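## Task

Swing the front door of server cabinet BK41 open to its full extent and leave it resting there; its handle may remain pulled out. Every other cabinet must finish in its starting state. Do not slam any door open or closed, since a hard slam fails the task. The robot must not topple or finish leaning, or the task fails.

## Robot and tools

ROBOT. TidyBot++ has a mobile base (0.54 m long, 0.50 m wide, 0.38 m tall) on four driven casters. It carries a single seven-joint arm ending in a two-finger gripper. The shoulder sits 0.12 m ahead of the base centre at 0.68 m height. The upper arm is 0.42 m, the forearm 0.31 m, and the hand 0.31 m from wrist to the hand point. The arm begins folded with the hand aimed down, sticking out up to 0.08 m past the base front. Cameras: base_camera (fixed on the base, 644x364) and wrist_camera (fisheye, 644x476, looks along the hand).

FRAMES. The base frame has its origin on the floor under the base centre: x forward, y left, z up, in metres. hand_pose, hand_target and the target argument use it. The hand point lies midway between the finger pads; the hand's z axis runs out along the fingers and its y axis is the direction the fingers open and close. The odometry frame is where the base frame was when the scene began; base_odometry reports x, y and a heading in rad (left positive, -3.142 to 3.142) from wheel turns only, so slip looks like travel and drift builds up. base_tilt gives forward and right lean in degrees.

move. One action built from base, joints, target and speeds, plus cameras and blocking.
- base: an object of relative offsets from where the base last reported itself. translate_m: metres forward (+) or back, -2 to 2. strafe_m: metres left (+) or right, -2 to 2. rotate_rad: radians counter-clockwise (+) seen from above, -6.3 to 6.3. Offsets follow the base's axes at the start of the command; translation plus strafe drive a straight line.
- joints: absolute angles in radians, keyed by name. joint_1_rad (any angle; positive turns the arm clockwise from above, opposite to heading), joint_2_rad shoulder -2.249 to 2.249 (0 upright, positive leans forward), joint_3_rad any angle, joint_4_rad elbow -2.579 to 2.579 (negative bends forward when joint_3_rad is 3.14), joint_5_rad any angle, joint_6_rad wrist -2.099 to 2.099, joint_7_rad any angle (hand roll). Continuous joints take the short way, so turn in steps under half a turn. gripper_pos runs 0 (open, about 85 mm gap) to 1 (closed, squeezing hard).
- target: a single list of seven numbers [x, y, z, qw, qx, qy, qz], an absolute hand pose in the base frame, metres then unit quaternion. With target, joints may carry only gripper_pos. The controller chooses joint angles itself, may swing the elbow, curve or overshoot; results usually land within about 3 cm. To refine, shift the next target by (wanted position minus hand_pose). To keep the hand still, resend hand_target, not hand_pose.
- speeds: caps for this action only: translate_m and strafe_m 0.05 to 0.5 m/s (when both move, give the cap under one key), rotate_rad 0.1 to 1.57 rad/s.
- blocking: true or omitted returns once everything is at rest; false returns in about 0.5 s while motion continues. A new move overrides only the parts it names.
- cameras: list of base_camera, wrist_camera or all; [] gives none.

wait: seconds from 0 to 10; returns state and images, early if running moves settle. wait(0) shows a non-blocking move's progress in the line "earlier move".
stop: brakes all running motions; braked parts report "stopped" and hold, possibly still pressing.
zoom_image: camera plus region [x0, y0, x1, y1] in pixels of that camera's latest image, (0,0) top-left, at most 504 by 504.
finished_scene: scene is the current scene's number (1 or 2). The door must stay open without the robot afterwards. Irreversible.

RESULTS. base_status, joint_status and hand_status read "moving", "done" (hand within 10 mm and 2 degrees; base when wheels turned the full amount, even with slip), "off_target" (resting short, maybe still pushing), "contact_stop" or "time_out" (an unrequested stop; the target is dropped), "not_followed" (a check held back joint targets, flagged by "joint command not followed" or "pose unreachable", often self-collision with a "cause:"), "stopped", "torque_fault", and "limit_stop_at_motor_heat". The "move" line sums up a motion call. joint_positions, hand_pose and hand_target give the state; motor_effort gives percent of motor maximum with the last action's peak in brackets; on_its_own lists things the robot did uncommanded; "pictures" names the order of images. Images may lag the state slightly. A refused call (value out of range) or an unrequested stop cancels the rest of that reply's move, wait and finished_scene calls; a merely invalid call (unknown key) does not.

WHAT TO AVOID. Open doors slowly and steadily; let them come to rest instead of flinging them. Leave the other cabinets untouched. The arm neither slows for nor avoids obstacles, and blocked joints keep pushing, harder the farther the target. Do not drive or turn the base while the arm is snagged above about 0.6 m, and avoid sideways pushes or pulls on a raised hand, reaching far over furniture from the folded pose, or swinging a stretched arm sideways; these can tip the robot. Backing off or retracting the arm ends a lean. Hard impacts cause a torque fault (arm frozen 10 s, limits 104.5 N m for joints 1-4 and 51.3 N m for joints 5-7) or an "ARM HIT"; nothing prevents the arm striking the base. Long stretched holds or unreachable poses heat motors: MOTOR HOT warns, and an OVER-TEMPERATURE FAULT lets the arm sag for 30 to 60 s, after which targets must be resent. Avoid heavy force on the gripper: do not clamp hard and then yank, twist or push on a fixed handle. Speed also matters, so avoid needless motion.

Each tool is called as name(argument=value, ...) on one line, values as JSON.

## Session

move()

Scene clock: 0.00 s.
base_odometry: x=+0.000 y=+0.000 heading=+0.000
base_tilt: forward=+0.5 right=+0.1
base_status: not commanded
joint_positions: joint_1_rad=-0.036 joint_2_rad=-0.347 joint_3_rad=+3.121 joint_4_rad=-2.558 joint_5_rad=+0.030 joint_6_rad=-0.886 joint_7_rad=+1.545 gripper_pos=+0.000
joint_status: not commanded
motor_effort: joint_1_rad=+0 joint_2_rad=+0 joint_3_rad=+0 joint_4_rad=+12 joint_5_rad=+0 joint_6_rad=+1 joint_7_rad=+0
hand_pose: x=+0.2421 y=+0.0002 z=+0.5788 quat_wxyz=(+0.015, +0.999, +0.024, +0.023) (m; base frame)
hand_target: x=+0.2434 y=+0.0002 z=+0.5795 quat_wxyz=(+0.015, +0.999, +0.024, +0.024) (m; base frame)
hand_status: not commanded
pictures: base_camera, wrist_camera

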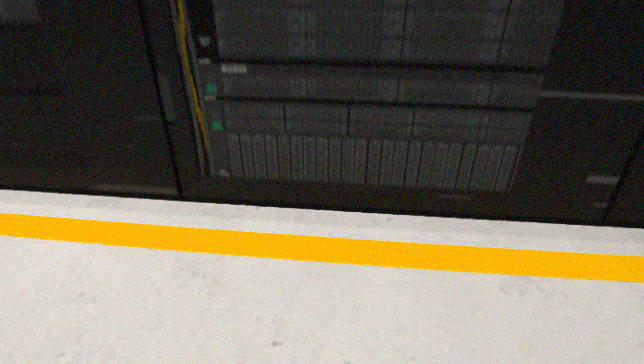

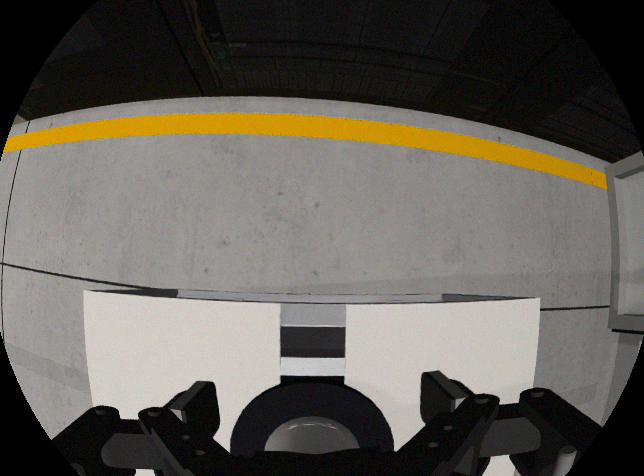

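move(joints={"joint_6_rad": 0.64})

Scene clock: 6.00 s.
move: done
base_odometry: x=+0.000 y=+0.000 heading=+0.000
base_tilt: forward=+0.5 right=+0.1
base_status: not commanded
joint_positions: joint_1_rad=-0.036 joint_2_rad=-0.347 joint_3_rad=+3.121 joint_4_rad=-2.559 joint_5_rad=+0.030 joint_6_rad=+0.552 joint_7_rad=+1.545 gripper_pos=+0.000
joint_status: all done
motor_effort: joint_1_rad=+0(1) joint_2_rad=-5(5) joint_3_rad=+0(0) joint_4_rad=+18(18) joint_5_rad=+0(1) joint_6_rad=+9(9) joint_7_rad=+1(1)
hand_pose: x=+0.5367 y=+0.0310 z=+0.8617 quat_wxyz=(-0.022, +0.737, +0.028, +0.675) (m; base frame)
hand_target: x=+0.5385 y=+0.0320 z=+0.8910 quat_wxyz=(-0.024, +0.706, +0.028, +0.707) (m; base frame)
hand_status: not commanded
pictures: base_camera, wrist_camera
camera_calibration:
wrist_camera: T_world_to_cam=[[0.0519551, -0.997358, -0.0507774, 0.0438389], [-0.0482022, 0.0482823, -0.99767, 0.946511], [0.997485, 0.0542816, -0.0455663, -0.361223], [0, 0, 0, 1]] pos_world=[0.403661, 0.0176311, 0.930072]

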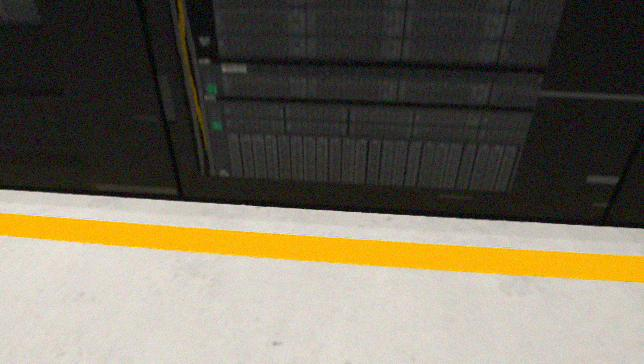

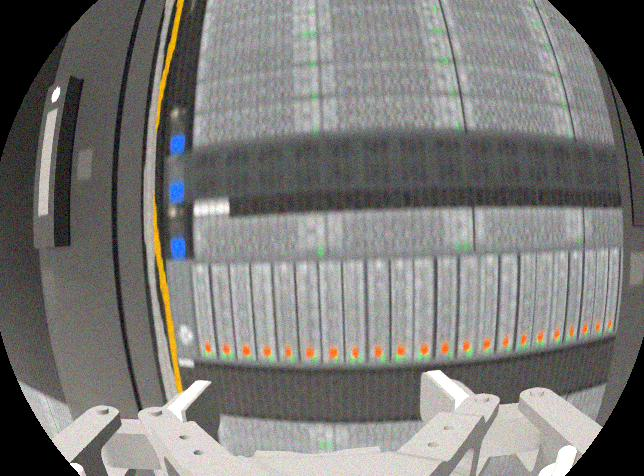

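move(base={"translate_m": -0.4}, speeds={"translate_m": 0.3}, joints={"joint_6_rad": 1.2})

move(joints={"joint_1_rad": 1.3, "joint_6_rad": 0.7}, cameras=["wrist_camera"])

move(joints={"joint_1_rad": -1.3, "joint_6_rad": 0.7}, cameras=["wrist_camera"])

Scene clock: 12.13 s.
move: done
base_odometry: x=-0.400 y=+0.000 heading=+0.000
base_tilt: forward=+0.4 right=+0.1
base_status: done
joint_positions: joint_1_rad=-0.036 joint_2_rad=-0.346 joint_3_rad=+3.121 joint_4_rad=-2.559 joint_5_rad=+0.030 joint_6_rad=+1.117 joint_7_rad=+1.545 gripper_pos=+0.000
joint_status: all done
motor_effort: joint_1_rad=+0(1) joint_2_rad=-5(9) joint_3_rad=+0(1) joint_4_rad=+17(20) joint_5_rad=+1(1) joint_6_rad=+8(10) joint_7_rad=+0(1)
hand_pose: x=+0.5035 y=+0.0339 z=+1.0312 quat_wxyz=(-0.035, +0.521, +0.026, +0.853) (m; base frame)
hand_target: x=+0.4903 y=+0.0336 z=+1.0562 quat_wxyz=(-0.036, +0.483, +0.025, +0.875) (m; base frame)
hand_status: not commanded
pictures: base_camera, wrist_camera
camera_calibration:
wrist_camera: T_world_to_cam=[[0.0991622, -0.99382, -0.0498848, 0.0322547], [0.488293, 0.0922799, -0.867787, 0.708319], [0.867027, 0.0616932, 0.494426, -0.81193], [0, 0, 0, 1]] pos_world=[0.3549, 0.0167823, 1.01772]

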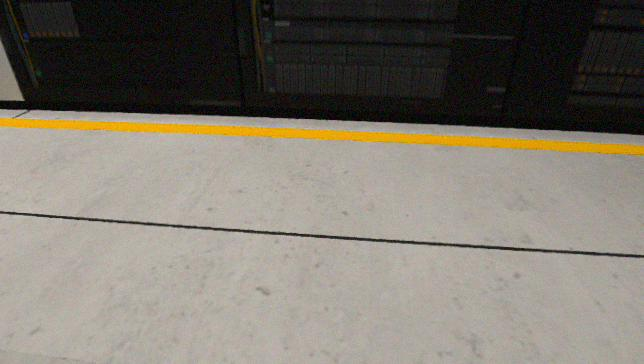

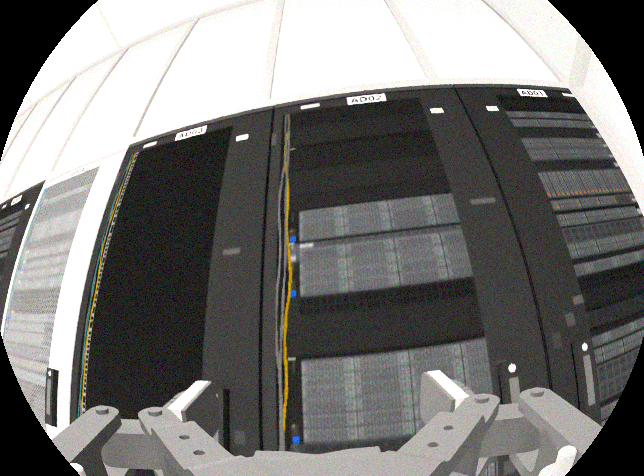

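Scene clock: 14.73 s.
move: done
base_odometry: x=-0.400 y=+0.000 heading=+0.000
base_tilt: forward=+0.5 right=+0.1
base_status: not commanded
joint_positions: joint_1_rad=+1.272 joint_2_rad=-0.346 joint_3_rad=+3.121 joint_4_rad=-2.559 joint_5_rad=+0.030 joint_6_rad=+0.768 joint_7_rad=+1.545 gripper_pos=+0.000
joint_status: all done
motor_effort: joint_1_rad=+0(2) joint_2_rad=-5(5) joint_3_rad=+0(1) joint_4_rad=+18(18) joint_5_rad=+1(1) joint_6_rad=+8(9) joint_7_rad=+0(1)
hand_pose: x=+0.2590 y=-0.3936 z=+0.9281 quat_wxyz=(+0.434, +0.541, -0.380, +0.611) (m; base frame)
hand_target: x=+0.2480 y=-0.3998 z=+0.9096 quat_wxyz=(+0.431, +0.554, -0.402, +0.588) (m; base frame)
hand_status: not commanded
pictures: wrist_camera
camera_calibration:
wrist_camera: T_world_to_cam=[[-0.943807, -0.326118, -0.05363, 0.162886], [0.104951, -0.141867, -0.984306, 0.892967], [0.313392, -0.934623, 0.168121, -0.468577], [0, 0, 0, 1]] pos_world=[0.206863, -0.25814, 0.966466]

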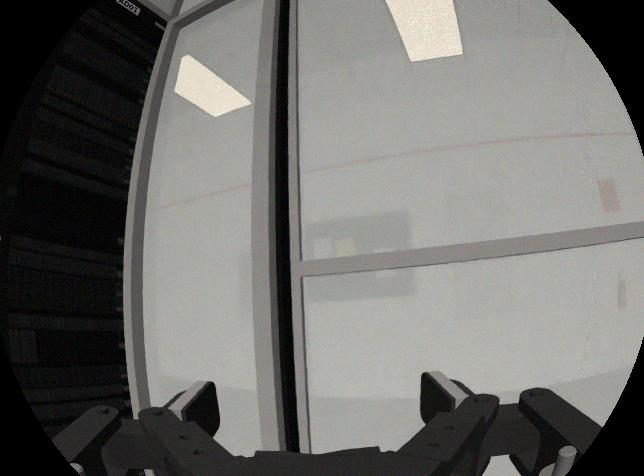

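Scene clock: 18.27 s.
move: done
base_odometry: x=-0.400 y=+0.000 heading=+0.000
base_tilt: forward=+0.4 right=+0.0
base_status: not commanded
joint_positions: joint_1_rad=-1.272 joint_2_rad=-0.346 joint_3_rad=+3.121 joint_4_rad=-2.559 joint_5_rad=+0.030 joint_6_rad=+0.765 joint_7_rad=+1.545 gripper_pos=+0.000
joint_status: all done
motor_effort: joint_1_rad=-1(2) joint_2_rad=-5(5) joint_3_rad=+0(1) joint_4_rad=+17(18) joint_5_rad=+0(1) joint_6_rad=+9(10) joint_7_rad=+0(1)
hand_pose: x=+0.2248 y=+0.4043 z=+0.9272 quat_wxyz=(-0.456, +0.524, +0.406, +0.594) (m; base frame)
hand_target: x=+0.2145 y=+0.4091 z=+0.9096 quat_wxyz=(-0.451, +0.536, +0.427, +0.572) (m; base frame)
hand_status: not commanded
pictures: wrist_camera
camera_calibration:
wrist_camera: T_world_to_cam=[[0.963706, -0.261527, -0.0536177, -0.0640911], [-0.00770926, 0.173495, -0.984805, 0.907135], [0.266855, 0.949475, 0.165181, -0.460479], [0, 0, 0, 1]] pos_world=[0.191639, 0.263069, 0.965977]

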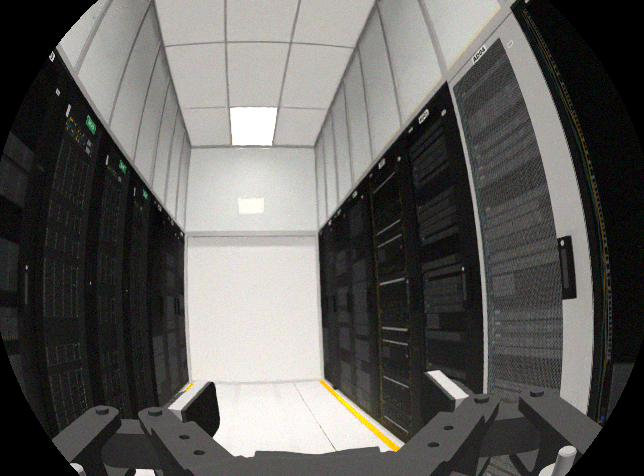

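zoom_image(camera="wrist_camera", region=[0, 40, 200, 240])

move(joints={"joint_1_rad": -2.2, "joint_6_rad": 0.9}, cameras=["wrist_camera"])

move(joints={"joint_1_rad": 3.14, "joint_6_rad": 0.9}, cameras=["wrist_camera"])

Scaled by 2.520.

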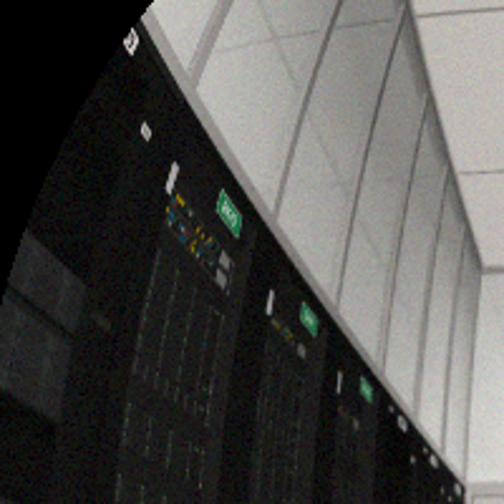

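Scene clock: 23.17 s.
move: done
base_odometry: x=-0.400 y=+0.000 heading=+0.000
base_tilt: forward=+0.4 right=+0.1
base_status: not commanded
joint_positions: joint_1_rad=-2.172 joint_2_rad=-0.346 joint_3_rad=+3.121 joint_4_rad=-2.559 joint_5_rad=+0.030 joint_6_rad=+0.812 joint_7_rad=+1.545 gripper_pos=+0.000
joint_status: all done
motor_effort: joint_1_rad=+0(2) joint_2_rad=-5(5) joint_3_rad=+0(1) joint_4_rad=+18(18) joint_5_rad=+0(1) joint_6_rad=+8(10) joint_7_rad=+0(1)
hand_pose: x=-0.1311 y=+0.3321 z=+0.9416 quat_wxyz=(-0.683, +0.286, +0.578, +0.343) (m; base frame)
hand_target: x=-0.1374 y=+0.3201 z=+0.9710 quat_wxyz=(-0.714, +0.262, +0.550, +0.346) (m; base frame)
hand_status: not commanded
pictures: wrist_camera
camera_calibration:
wrist_camera: T_world_to_cam=[[0.801467, 0.595621, -0.0537232, -0.0451264], [-0.168369, 0.138531, -0.975941, 0.913364], [-0.573848, 0.79123, 0.211312, -0.400494], [0, 0, 0, 1]] pos_world=[-0.0398728, 0.217232, 0.973594]

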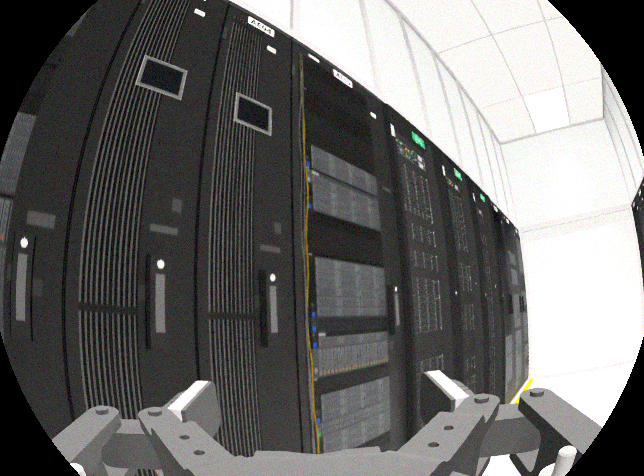

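Scene clock: 25.40 s.
move: done
base_odometry: x=-0.400 y=+0.000 heading=+0.000
base_tilt: forward=+0.4 right=+0.1
base_status: not commanded
joint_positions: joint_1_rad=-3.115 joint_2_rad=-0.346 joint_3_rad=+3.121 joint_4_rad=-2.559 joint_5_rad=+0.030 joint_6_rad=+0.813 joint_7_rad=+1.545 gripper_pos=+0.000
joint_status: all done
motor_effort: joint_1_rad=-1(2) joint_2_rad=-5(5) joint_3_rad=+0(1) joint_4_rad=+18(18) joint_5_rad=+0(1) joint_6_rad=+8(10) joint_7_rad=+0(1)
hand_pose: x=-0.2967 y=-0.0074 z=+0.9419 quat_wxyz=(-0.765, -0.007, +0.644, -0.004) (m; base frame)
hand_target: x=-0.2906 y=-0.0196 z=+0.9710 quat_wxyz=(-0.793, -0.017, +0.608, -0.016) (m; base frame)
hand_status: not commanded
pictures: wrist_camera
camera_calibration:
wrist_camera: T_world_to_cam=[[-0.0115776, 0.998489, -0.0537234, 0.0516187], [-0.211769, -0.0549567, -0.975773, 0.918295], [-0.977251, 0.0000798298, 0.212085, -0.353158], [0, 0, 0, 1]] pos_world=[-0.15006, -0.00104608, 0.973721]

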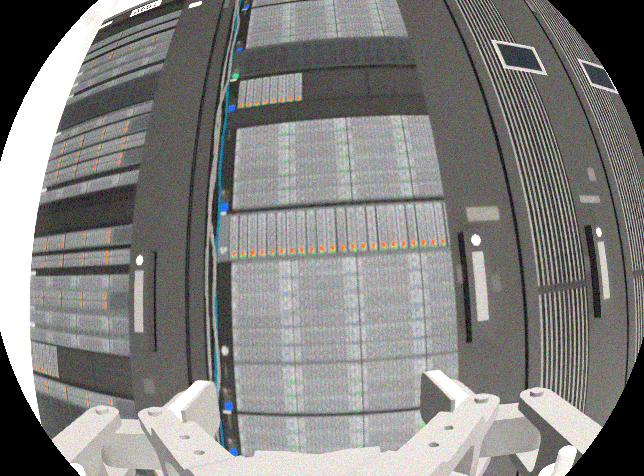

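zoom_image(camera="wrist_camera", region=[100, 0, 250, 60])

move(joints={"joint_1_rad": -2.0, "joint_6_rad": 0.9}, cameras=["wrist_camera"])

zoom_image(camera="wrist_camera", region=[200, 0, 360, 120])

zoom_image(camera="wrist_camera", region=[360, 100, 520, 260])

Scaled by 3.360.

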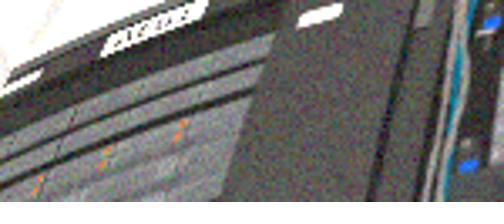

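Scene clock: 30.37 s.
move: done
base_odometry: x=-0.400 y=+0.000 heading=+0.000
base_tilt: forward=+0.4 right=+0.1
base_status: not commanded
joint_positions: joint_1_rad=-2.028 joint_2_rad=-0.346 joint_3_rad=+3.121 joint_4_rad=-2.559 joint_5_rad=+0.030 joint_6_rad=+0.814 joint_7_rad=+1.545 gripper_pos=+0.000
joint_status: all done
motor_effort: joint_1_rad=+0(2) joint_2_rad=-5(5) joint_3_rad=+0(1) joint_4_rad=+18(18) joint_5_rad=+0(1) joint_6_rad=+9(10) joint_7_rad=+0(1)
hand_pose: x=-0.0807 y=+0.3646 z=+0.9421 quat_wxyz=(-0.657, +0.327, +0.555, +0.392) (m; base frame)
hand_target: x=-0.0687 y=+0.3646 z=+0.9710 quat_wxyz=(-0.676, +0.315, +0.521, +0.415) (m; base frame)
hand_status: not commanded
pictures: wrist_camera
camera_calibration:
wrist_camera: T_world_to_cam=[[0.878757, 0.474236, -0.0537235, -0.0543366], [-0.147346, 0.162506, -0.975644, 0.910449], [-0.453956, 0.86527, 0.21268, -0.415945], [0, 0, 0, 1]] pos_world=[-0.00692085, 0.23772, 0.973818]

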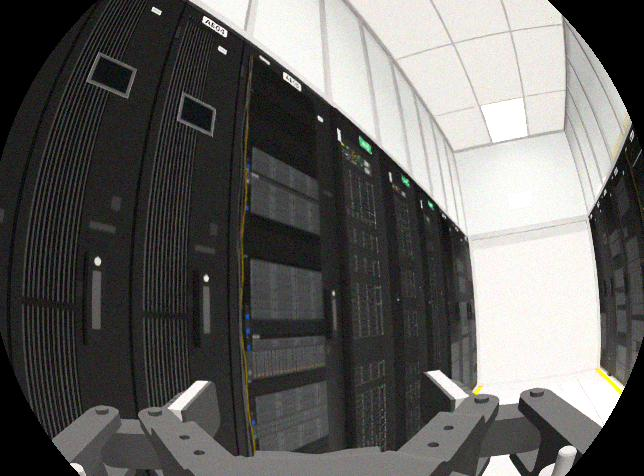

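Scaled by 3.150.

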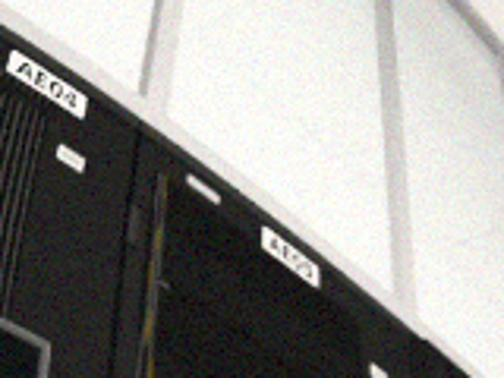

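Scaled by 3.150.

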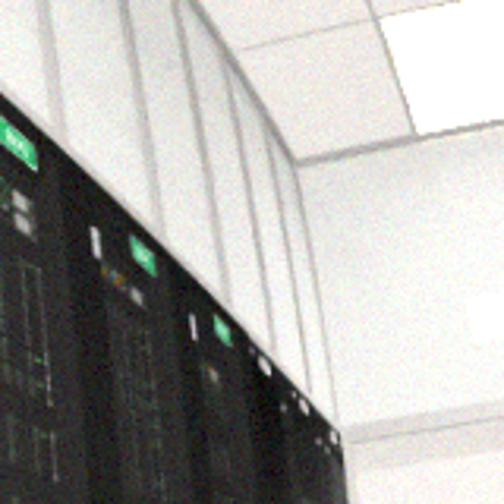

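zoom_image(camera="wrist_camera", region=[350, 125, 420, 195])

zoom_image(camera="wrist_camera", region=[410, 180, 480, 250])

Scaled by 7.200.

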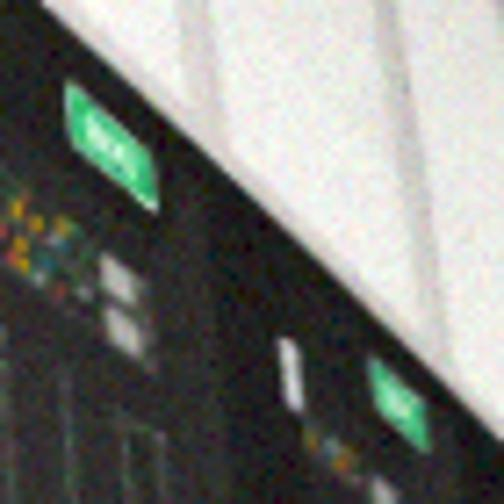

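Scaled by 7.200.

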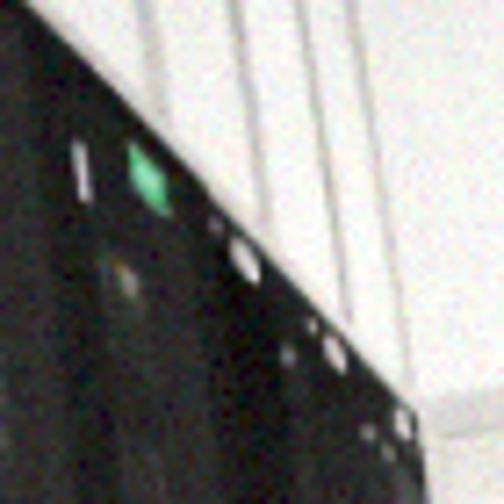

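move(base={"rotate_rad": -0.087, "strafe_m": 2.0}, joints={"joint_1_rad": -2.2, "joint_6_rad": 1.0})

Scene clock: 42.73 s.
move: done
base_odometry: x=-0.401 y=+2.000 heading=-0.086
base_tilt: forward=+0.4 right=+0.1
base_status: done
joint_positions: joint_1_rad=-2.175 joint_2_rad=-0.346 joint_3_rad=+3.121 joint_4_rad=-2.559 joint_5_rad=+0.030 joint_6_rad=+0.915 joint_7_rad=+1.545 gripper_pos=+0.000
joint_status: all done
motor_effort: joint_1_rad=-1(2) joint_2_rad=-5(7) joint_3_rad=+0(2) joint_4_rad=+18(19) joint_5_rad=+1(1) joint_6_rad=+8(9) joint_7_rad=+0(1)
hand_pose: x=-0.1285 y=+0.3254 z=+0.9727 quat_wxyz=(-0.712, +0.267, +0.543, +0.356) (m; base frame)
hand_target: x=-0.1322 y=+0.3120 z=+1.0006 quat_wxyz=(-0.741, +0.243, +0.514, +0.358) (m; base frame)
hand_status: not commanded
pictures: base_camera, wrist_camera
camera_calibration:
wrist_camera: T_world_to_cam=[[0.794787, 0.604543, -0.0532947, -0.0456562], [-0.228169, 0.216285, -0.949294, 0.886089], [-0.562363, 0.766647, 0.309839, -0.486574], [0, 0, 0, 1]] pos_world=[-0.0351662, 0.208984, 0.989486]

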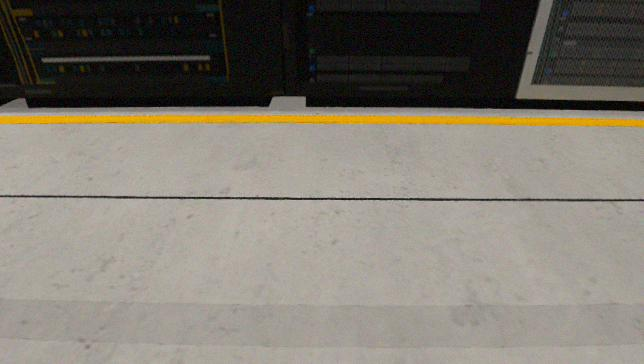

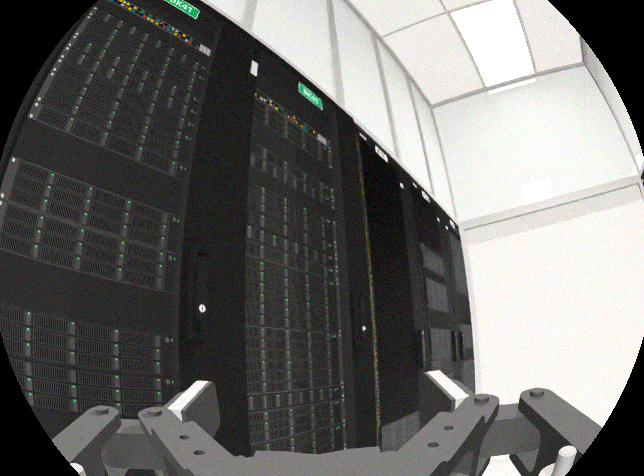

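zoom_image(camera="wrist_camera", region=[130, 0, 340, 120])

move(joints={"joint_1_rad": -3.0, "joint_6_rad": 1.0}, cameras=["wrist_camera"])

Scaled by 2.400.

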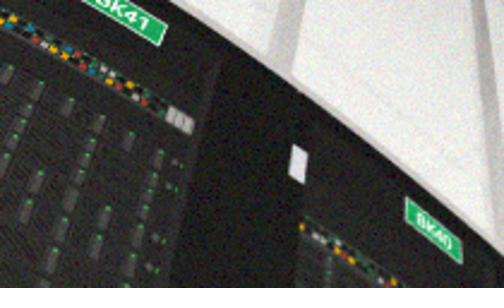

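Scene clock: 46.10 s.
move: done
base_odometry: x=-0.401 y=+2.000 heading=-0.086
base_tilt: forward=+0.4 right=+0.0
base_status: not commanded
joint_positions: joint_1_rad=-2.972 joint_2_rad=-0.346 joint_3_rad=+3.121 joint_4_rad=-2.559 joint_5_rad=+0.030 joint_6_rad=+0.915 joint_7_rad=+1.545 gripper_pos=+0.000
joint_status: all done
motor_effort: joint_1_rad=-1(2) joint_2_rad=-5(5) joint_3_rad=+0(1) joint_4_rad=+18(18) joint_5_rad=+0(1) joint_6_rad=+8(9) joint_7_rad=+0(1)
hand_pose: x=-0.2867 y=+0.0501 z=+0.9727 quat_wxyz=(-0.795, +0.035, +0.604, +0.051) (m; base frame)
hand_target: x=-0.2798 y=+0.0372 z=+1.0006 quat_wxyz=(-0.822, +0.024, +0.568, +0.041) (m; base frame)
hand_status: not commanded
pictures: wrist_camera
camera_calibration:
wrist_camera: T_world_to_cam=[[0.122523, 0.991034, -0.0532936, 0.0343413], [-0.314266, -0.012194, -0.949257, 0.896288], [-0.941395, 0.133054, 0.309954, -0.441568], [0, 0, 0, 1]] pos_world=[-0.138225, 0.0356482, 0.989504]

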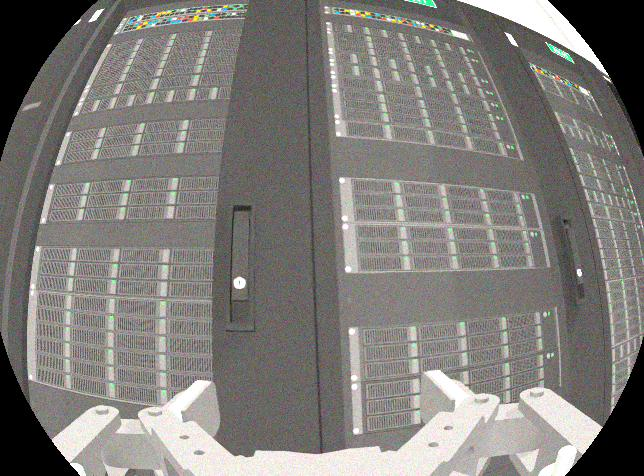

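move(base={"rotate_rad": 3.1416, "strafe_m": 0.55, "translate_m": 0.15}, joints={"joint_1_rad": 0.0, "joint_6_rad": 0.72})

Scene clock: 64.83 s.
move: done
base_odometry: x=-0.204 y=+2.535 heading=+3.054
base_tilt: forward=+0.5 right=+0.0
base_status: done
joint_positions: joint_1_rad=-0.030 joint_2_rad=-0.346 joint_3_rad=+3.120 joint_4_rad=-2.559 joint_5_rad=+0.030 joint_6_rad=+0.787 joint_7_rad=+1.545 gripper_pos=+0.000
joint_status: all done
motor_effort: joint_1_rad=+0(3) joint_2_rad=-5(6) joint_3_rad=+0(2) joint_4_rad=+18(19) joint_5_rad=+0(1) joint_6_rad=+9(9) joint_7_rad=+0(1)
hand_pose: x=+0.5349 y=+0.0305 z=+0.9338 quat_wxyz=(-0.025, +0.654, +0.025, +0.756) (m; base frame)
hand_target: x=+0.5383 y=+0.0175 z=+0.9159 quat_wxyz=(-0.013, +0.677, +0.016, +0.735) (m; base frame)
hand_status: not commanded
pictures: base_camera, wrist_camera
camera_calibration:
wrist_camera: T_world_to_cam=[[0.0651363, -0.996433, -0.0536496, 0.0426757], [0.182818, 0.06477, -0.981011, 0.878786], [0.980987, 0.0540913, 0.186385, -0.563902], [0, 0, 0, 1]] pos_world=[0.389743, 0.0161067, 0.969491]

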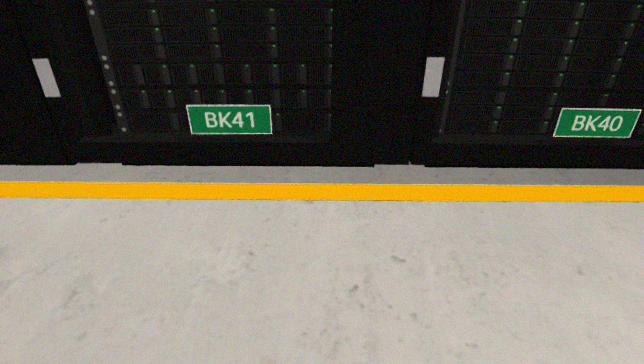

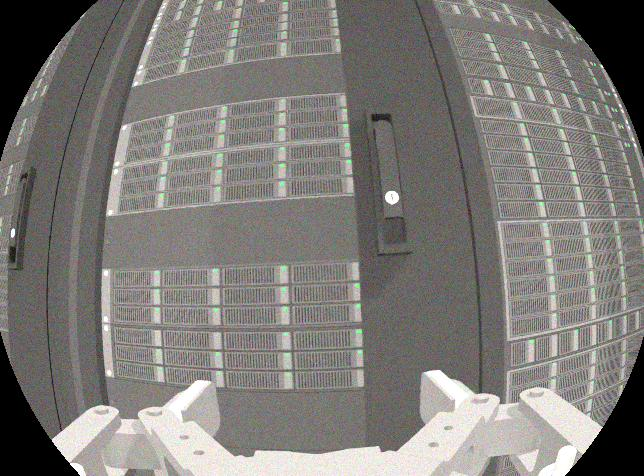

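zoom_image(camera="wrist_camera", region=[340, 90, 500, 290])

zoom_image(camera="wrist_camera", region=[0, 100, 150, 300])

Scaled by 2.520.

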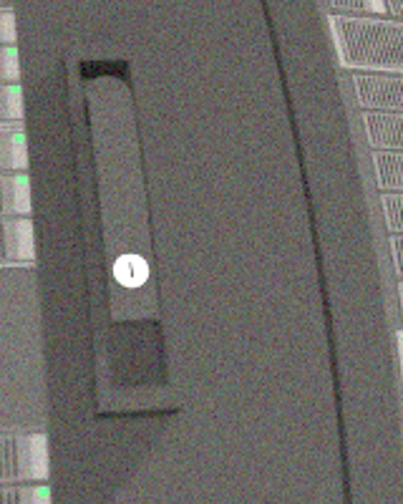

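Scaled by 2.520.

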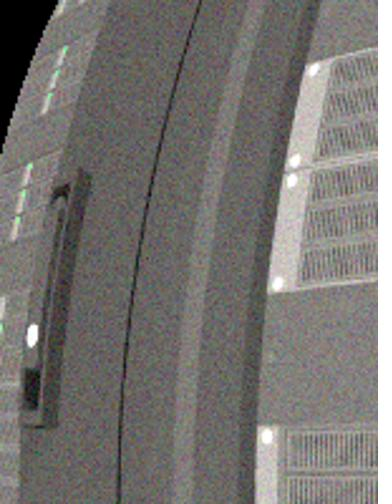

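move(base={"strafe_m": -0.05}, joints={"joint_1_rad": 0.03, "joint_2_rad": -0.188, "joint_3_rad": 3.16, "joint_4_rad": -1.865, "joint_5_rad": 0.0, "joint_6_rad": 0.1})

Scene clock: 91.30 s.
move: done
base_odometry: x=-0.200 y=+2.585 heading=+3.056
base_tilt: forward=+0.5 right=+0.1
base_status: done
joint_positions: joint_1_rad=+0.001 joint_2_rad=-0.213 joint_3_rad=+3.144 joint_4_rad=-1.893 joint_5_rad=+0.030 joint_6_rad=+0.168 joint_7_rad=+1.545 gripper_pos=+0.000
joint_status: all done
motor_effort: joint_1_rad=+0(2) joint_2_rad=-13(14) joint_3_rad=+0(2) joint_4_rad=+21(22) joint_5_rad=+0(1) joint_6_rad=+8(9) joint_7_rad=+0(1)
hand_pose: x=+0.6533 y=+0.0009 z=+1.0767 quat_wxyz=(+0.001, +0.686, +0.002, +0.727) (m; base frame)
hand_target: x=+0.6638 y=-0.0262 z=+1.0599 quat_wxyz=(+0.007, +0.709, -0.028, +0.705) (m; base frame)
hand_status: not commanded
pictures: base_camera, wrist_camera
camera_calibration:
wrist_camera: T_world_to_cam=[[-0.00985463, -0.998447, -0.0548276, 0.0634377], [0.102129, 0.0535386, -0.993329, 1.06523], [0.994722, -0.0153884, 0.101443, -0.622559], [0, 0, 0, 1]] pos_world=[0.511108, -0.00327192, 1.12476]

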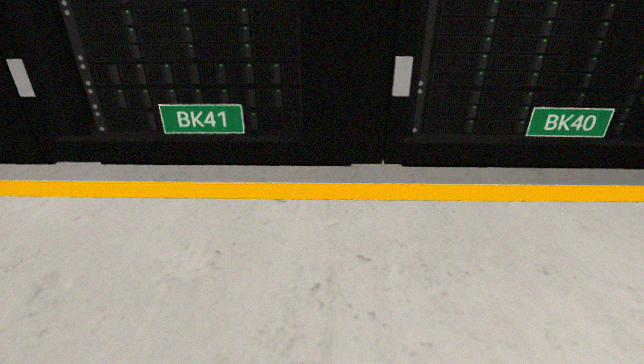

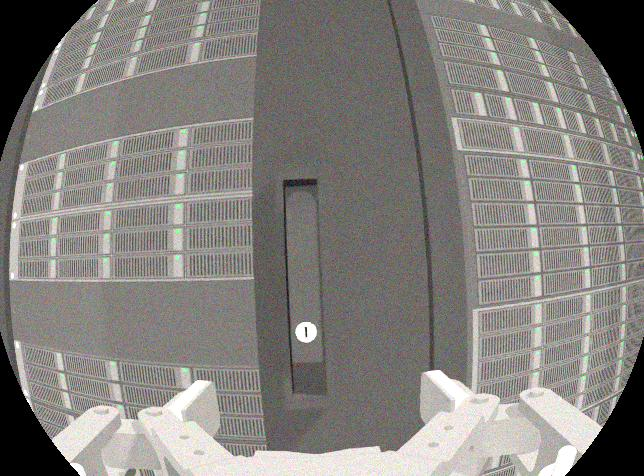

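zoom_image(camera="wrist_camera", region=[230, 160, 380, 420])

Scaled by 1.938.

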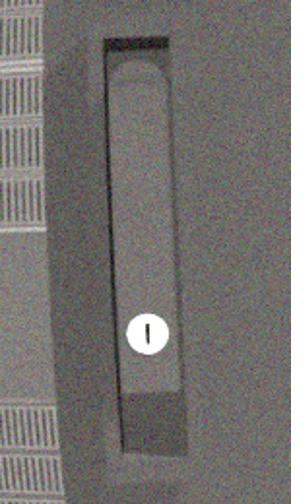

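move(target=[0.58, 0.18, 1.05, 0.2706, 0.6533, -0.2706, 0.6533], cameras=["wrist_camera"])

zoom_image(camera="wrist_camera", region=[200, 120, 440, 420])

Scene clock: 108.67 s.
move: off_target
base_odometry: x=-0.200 y=+2.585 heading=+3.056
base_tilt: forward=+0.5 right=+0.0
base_status: not commanded
joint_positions: joint_1_rad=+1.576 joint_2_rad=-1.143 joint_3_rad=+2.248 joint_4_rad=-1.275 joint_5_rad=-0.235 joint_6_rad=-0.971 joint_7_rad=+0.924 gripper_pos=+0.000
joint_status: not commanded
motor_effort: joint_1_rad=+0(2) joint_2_rad=+33(34) joint_3_rad=+16(17) joint_4_rad=+7(23) joint_5_rad=+5(5) joint_6_rad=+7(9) joint_7_rad=+0(1)
hand_pose: x=+0.5761 y=+0.1758 z=+1.0737 quat_wxyz=(+0.286, +0.643, -0.243, +0.668) (m; base frame)
hand_target: x=+0.5800 y=+0.1800 z=+1.0500 quat_wxyz=(+0.271, +0.653, -0.271, +0.653) (m; base frame)
hand_status: off_target (0.024 m and 4.2 deg from the pose sent, 0.195 m and 45.2 deg at the start)
pictures: wrist_camera
camera_calibration:
wrist_camera: T_world_to_cam=[[-0.702799, -0.711241, -0.0144758, 0.542508], [0.0807085, -0.0595003, -0.99496, 1.09473], [0.706795, -0.700426, 0.0992199, -0.254073], [0, 0, 0, 1]] pos_world=[0.472497, 0.273031, 1.12228]

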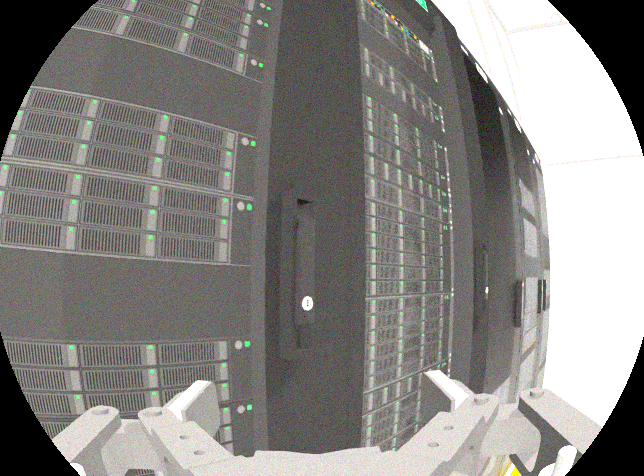

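Scaled by 1.680.

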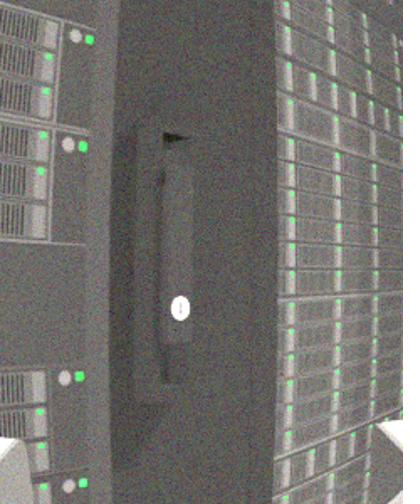

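zoom_image(camera="wrist_camera", region=[260, 180, 350, 380])

zoom_image(camera="wrist_camera", region=[270, 180, 330, 260])

zoom_image(camera="wrist_camera", region=[270, 290, 340, 370])

Scaled by 2.520.

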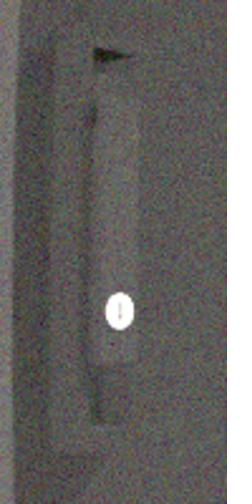

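Scaled by 6.300.

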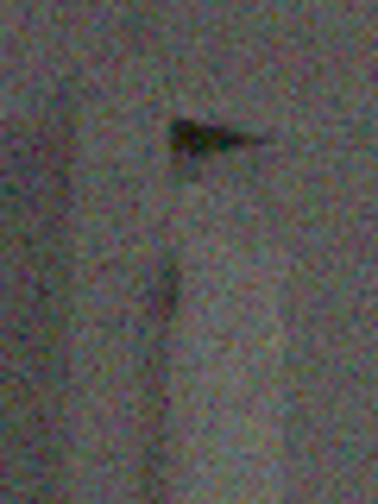

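Scaled by 6.300.

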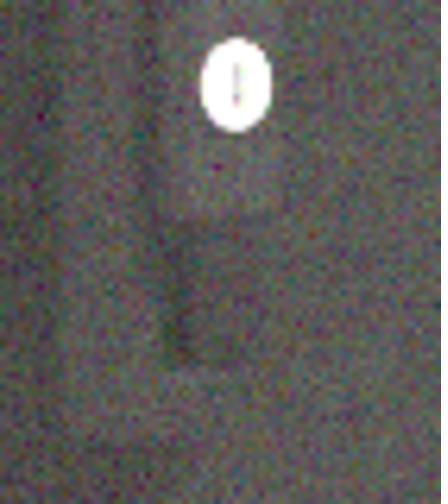

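move(base={"translate_m": -0.15}, joints={"joint_1_rad": 0.03, "joint_2_rad": -0.143, "joint_3_rad": 3.16, "joint_4_rad": -2.397, "joint_5_rad": 0.0, "joint_6_rad": 0.94, "joint_7_rad": 1.57}, cameras=["wrist_camera"])

Scene clock: 133.57 s.
move: done
base_odometry: x=-0.050 y=+2.572 heading=+3.056
base_tilt: forward=+0.5 right=+0.1
base_status: done
joint_positions: joint_1_rad=+0.058 joint_2_rad=-0.164 joint_3_rad=+3.143 joint_4_rad=-2.387 joint_5_rad=-0.047 joint_6_rad=+0.851 joint_7_rad=+1.532 gripper_pos=+0.000
joint_status: all done
motor_effort: joint_1_rad=+0(5) joint_2_rad=-12(35) joint_3_rad=+0(18) joint_4_rad=+17(22) joint_5_rad=+0(6) joint_6_rad=+8(10) joint_7_rad=+0(2)
hand_pose: x=+0.6036 y=-0.0387 z=+0.9674 quat_wxyz=(+0.007, +0.631, -0.055, +0.773) (m; base frame)
hand_target: x=+0.6036 y=-0.0228 z=+0.9789 quat_wxyz=(+0.018, +0.611, -0.016, +0.792) (m; base frame)
hand_status: not commanded
pictures: wrist_camera
camera_calibration:
wrist_camera: T_world_to_cam=[[-0.0826502, -0.987489, -0.13429, 0.138671], [0.249849, 0.109915, -0.962026, 0.846512], [0.964751, -0.113064, 0.237639, -0.68011], [0, 0, 0, 1]] pos_world=[0.456097, -0.0330045, 0.99461]

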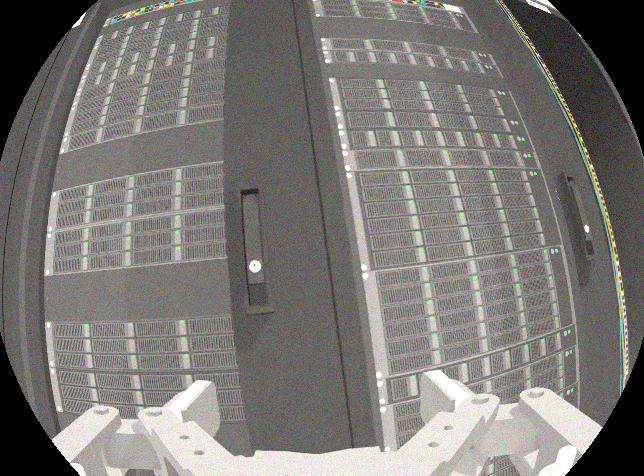

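move(base={"translate_m": 0.22}, joints={"joint_1_rad": -0.02, "joint_5_rad": 0.04}, cameras=["wrist_camera"])

zoom_image(camera="wrist_camera", region=[230, 120, 400, 330])

Scene clock: 139.17 s.
move: done
base_odometry: x=-0.269 y=+2.591 heading=+3.055
base_tilt: forward=+0.5 right=+0.1
base_status: done
joint_positions: joint_1_rad=+0.003 joint_2_rad=-0.150 joint_3_rad=+3.150 joint_4_rad=-2.391 joint_5_rad=-0.003 joint_6_rad=+0.856 joint_7_rad=+1.533 gripper_pos=+0.000
joint_status: all done
motor_effort: joint_1_rad=-1(2) joint_2_rad=-12(16) joint_3_rad=+0(1) joint_4_rad=+18(19) joint_5_rad=+0(2) joint_6_rad=+8(9) joint_7_rad=+0(1)
hand_pose: x=+0.6083 y=-0.0050 z=+0.9603 quat_wxyz=(-0.011, +0.638, -0.017, +0.770) (m; base frame)
hand_target: x=+0.6040 y=+0.0115 z=+0.9788 quat_wxyz=(-0.002, +0.611, +0.019, +0.792) (m; base frame)
hand_status: not commanded
pictures: wrist_camera
camera_calibration:
wrist_camera: T_world_to_cam=[[-0.00940469, -0.994967, -0.0997625, 0.093583], [0.229155, 0.0949674, -0.968746, 0.8538], [0.973345, -0.0319718, 0.227108, -0.673815], [0, 0, 0, 1]] pos_world=[0.461081, -0.00951423, 0.989481]

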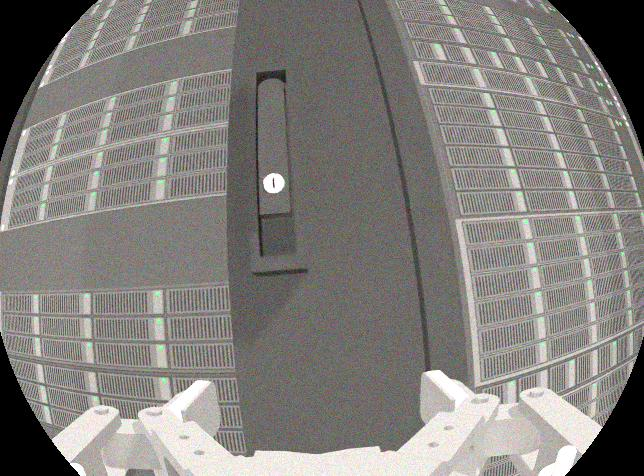

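Scaled by 2.400.

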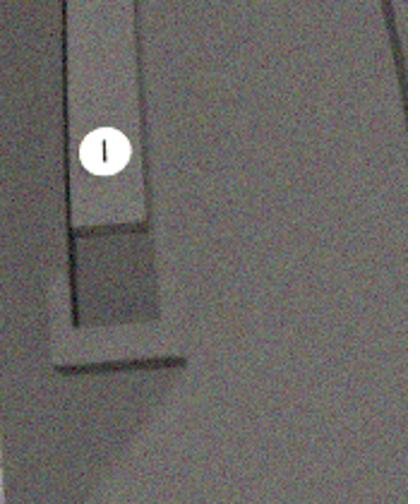

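move(joints={"joint_1_rad": 0.0, "joint_2_rad": 0.11, "joint_3_rad": 3.15, "joint_4_rad": -2.185, "joint_5_rad": 0.0, "joint_6_rad": 1.57, "joint_7_rad": -1.57}, cameras=["wrist_camera"])

zoom_image(camera="wrist_camera", region=[220, 120, 420, 320])

Scene clock: 174.27 s.
move: done
base_odometry: x=-0.269 y=+2.591 heading=+3.055
base_tilt: forward=+0.5 right=+0.1
base_status: not commanded
joint_positions: joint_1_rad=+0.003 joint_2_rad=+0.087 joint_3_rad=+3.150 joint_4_rad=-2.211 joint_5_rad=-0.003 joint_6_rad=+1.485 joint_7_rad=-1.535 gripper_pos=+0.000
joint_status: all done
motor_effort: joint_1_rad=+0(2) joint_2_rad=-19(20) joint_3_rad=-1(1) joint_4_rad=+16(19) joint_5_rad=+1(2) joint_6_rad=+6(9) joint_7_rad=+0(2)
hand_pose: x=+0.6164 y=-0.0047 z=+1.1062 quat_wxyz=(-0.918, +0.004, -0.395, +0.022) (m; base frame)
hand_target: x=+0.6072 y=-0.0023 z=+1.1247 quat_wxyz=(-0.935, -0.001, -0.355, +0.004) (m; base frame)
hand_status: not commanded
pictures: wrist_camera
camera_calibration:
wrist_camera: T_world_to_cam=[[-0.0125633, 0.999895, 0.00721981, 0.00155129], [-0.654926, -0.0136845, 0.755569, -0.36972], [0.755588, 0.00476396, 0.65503, -1.05384], [0, 0, 0, 1]] pos_world=[0.554152, -0.00159009, 0.969636]

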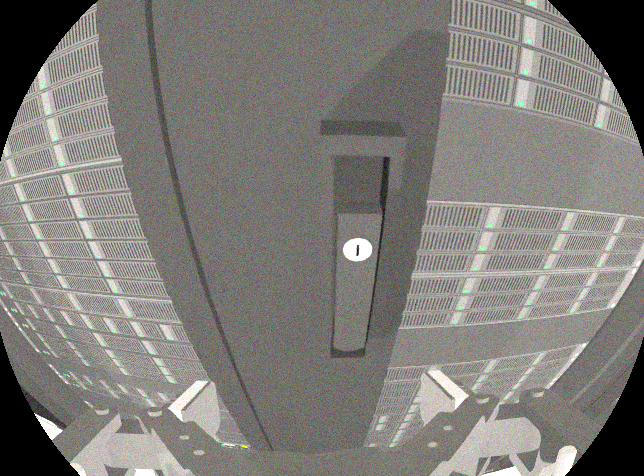

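Scaled by 2.520.

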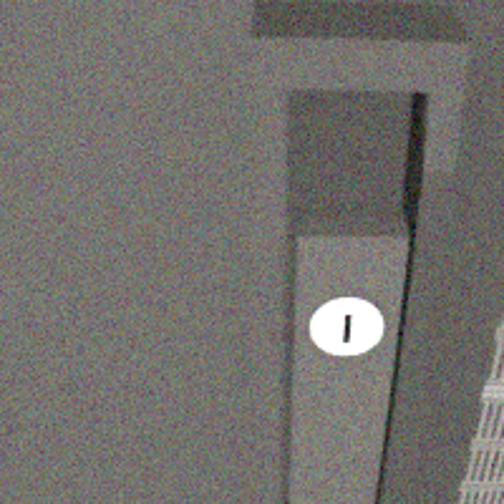

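zoom_image(camera="wrist_camera", region=[40, 360, 300, 476])

zoom_image(camera="wrist_camera", region=[380, 360, 600, 476])

Scaled by 1.938.

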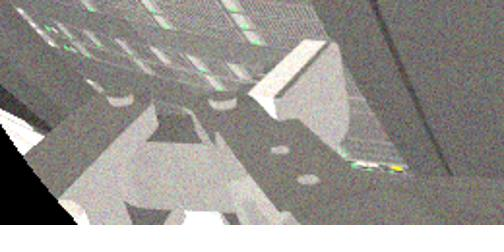

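Scaled by 2.291.

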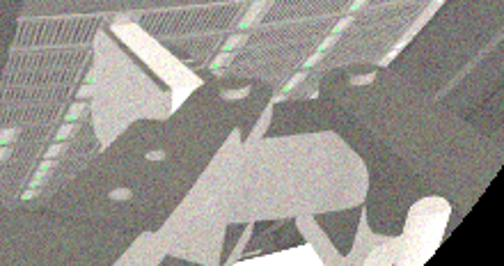

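move(base={"strafe_m": 0.016}, joints={"joint_2_rad": -0.15, "joint_4_rad": -2.07, "joint_6_rad": 0.42, "gripper_pos": 1.0}, cameras=["wrist_camera"])

zoom_image(camera="wrist_camera", region=[220, 226, 470, 476])

Scene clock: 217.87 s.
move: done
base_odometry: x=-0.271 y=+2.575 heading=+3.055
base_tilt: forward=+0.5 right=+0.0
base_status: done
joint_positions: joint_1_rad=+0.003 joint_2_rad=-0.130 joint_3_rad=+3.149 joint_4_rad=-2.099 joint_5_rad=-0.003 joint_6_rad=+0.489 joint_7_rad=-1.535 gripper_pos=+0.999
joint_status: all done
motor_effort: joint_1_rad=-1(3) joint_2_rad=-15(21) joint_3_rad=+0(3) joint_4_rad=+20(21) joint_5_rad=+1(2) joint_6_rad=+9(9) joint_7_rad=+0(1)
hand_pose: x=+0.6643 y=-0.0050 z=+1.0055 quat_wxyz=(-0.738, +0.007, -0.674, +0.016) (m; base frame)
hand_target: x=+0.6621 y=-0.0036 z=+1.0123 quat_wxyz=(-0.732, -0.003, -0.682, +0.003) (m; base frame)
hand_status: not commanded
pictures: wrist_camera
camera_calibration:
wrist_camera: T_world_to_cam=[[-0.00513656, 0.999696, 0.0241287, -0.0188018], [-0.0467368, -0.0243427, 0.998611, -0.910728], [0.998894, 0.00400172, 0.0468477, -0.574135], [0, 0, 0, 1]] pos_world=[0.530839, -0.0010759, 0.936813]

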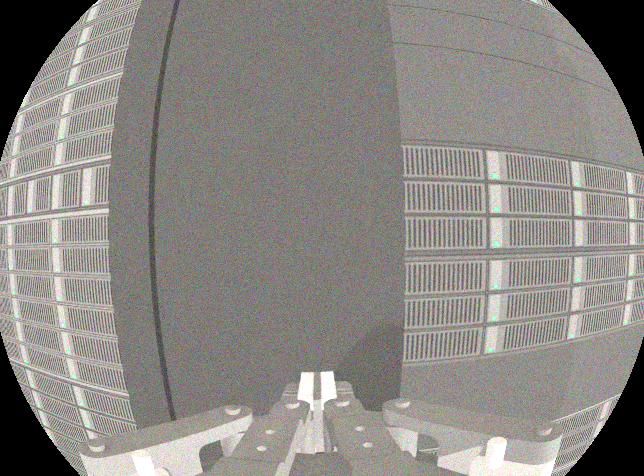

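Scaled by 2.016.

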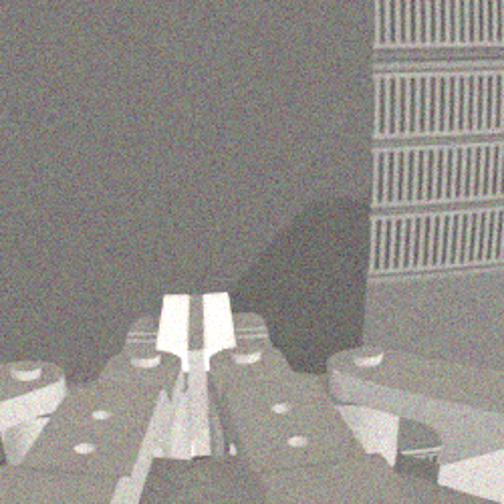

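move(joints={"joint_2_rad": -0.19, "joint_4_rad": -2.025, "joint_6_rad": 0.42, "joint_7_rad": 1.6}, cameras=["wrist_camera"])

zoom_image(camera="wrist_camera", region=[220, 180, 470, 430])

Scene clock: 225.63 s.
move: done
base_odometry: x=-0.271 y=+2.575 heading=+3.055
base_tilt: forward=+0.5 right=+0.0
base_status: not commanded
joint_positions: joint_1_rad=+0.003 joint_2_rad=-0.165 joint_3_rad=+3.149 joint_4_rad=-2.054 joint_5_rad=-0.003 joint_6_rad=+0.485 joint_7_rad=+1.565 gripper_pos=+0.999
joint_status: all done
motor_effort: joint_1_rad=+0(1) joint_2_rad=-14(16) joint_3_rad=+0(0) joint_4_rad=+20(22) joint_5_rad=+0(1) joint_6_rad=+9(10) joint_7_rad=+0(1)
hand_pose: x=+0.6553 y=-0.0050 z=+1.0503 quat_wxyz=(+0.001, +0.646, -0.007, +0.764) (m; base frame)
hand_target: x=+0.6506 y=-0.0037 z=+1.0612 quat_wxyz=(+0.014, +0.650, +0.006, +0.760) (m; base frame)
hand_status: not commanded
pictures: wrist_camera
camera_calibration:
wrist_camera: T_world_to_cam=[[-0.0148411, -0.997463, -0.0696266, 0.0749271], [0.210281, 0.0649634, -0.97548, 0.94949], [0.977528, -0.0291184, 0.208784, -0.723523], [0, 0, 0, 1]] pos_world=[0.508716, -0.00801287, 1.08248]

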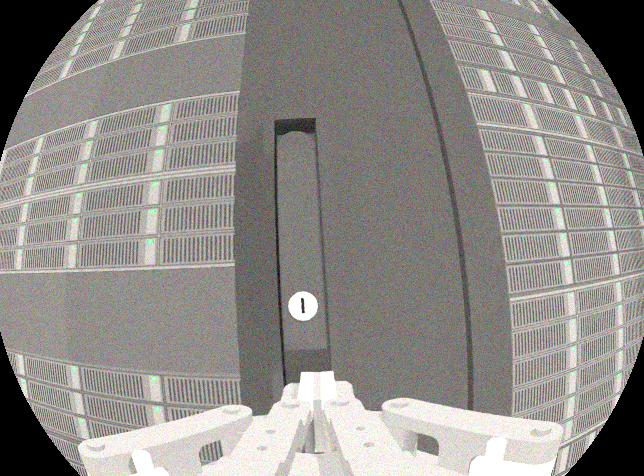

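Scaled by 2.016.

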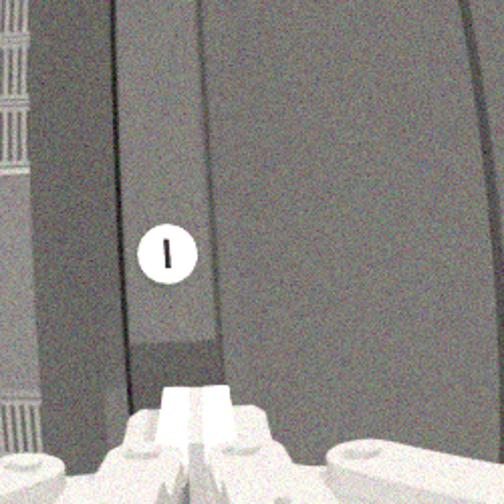

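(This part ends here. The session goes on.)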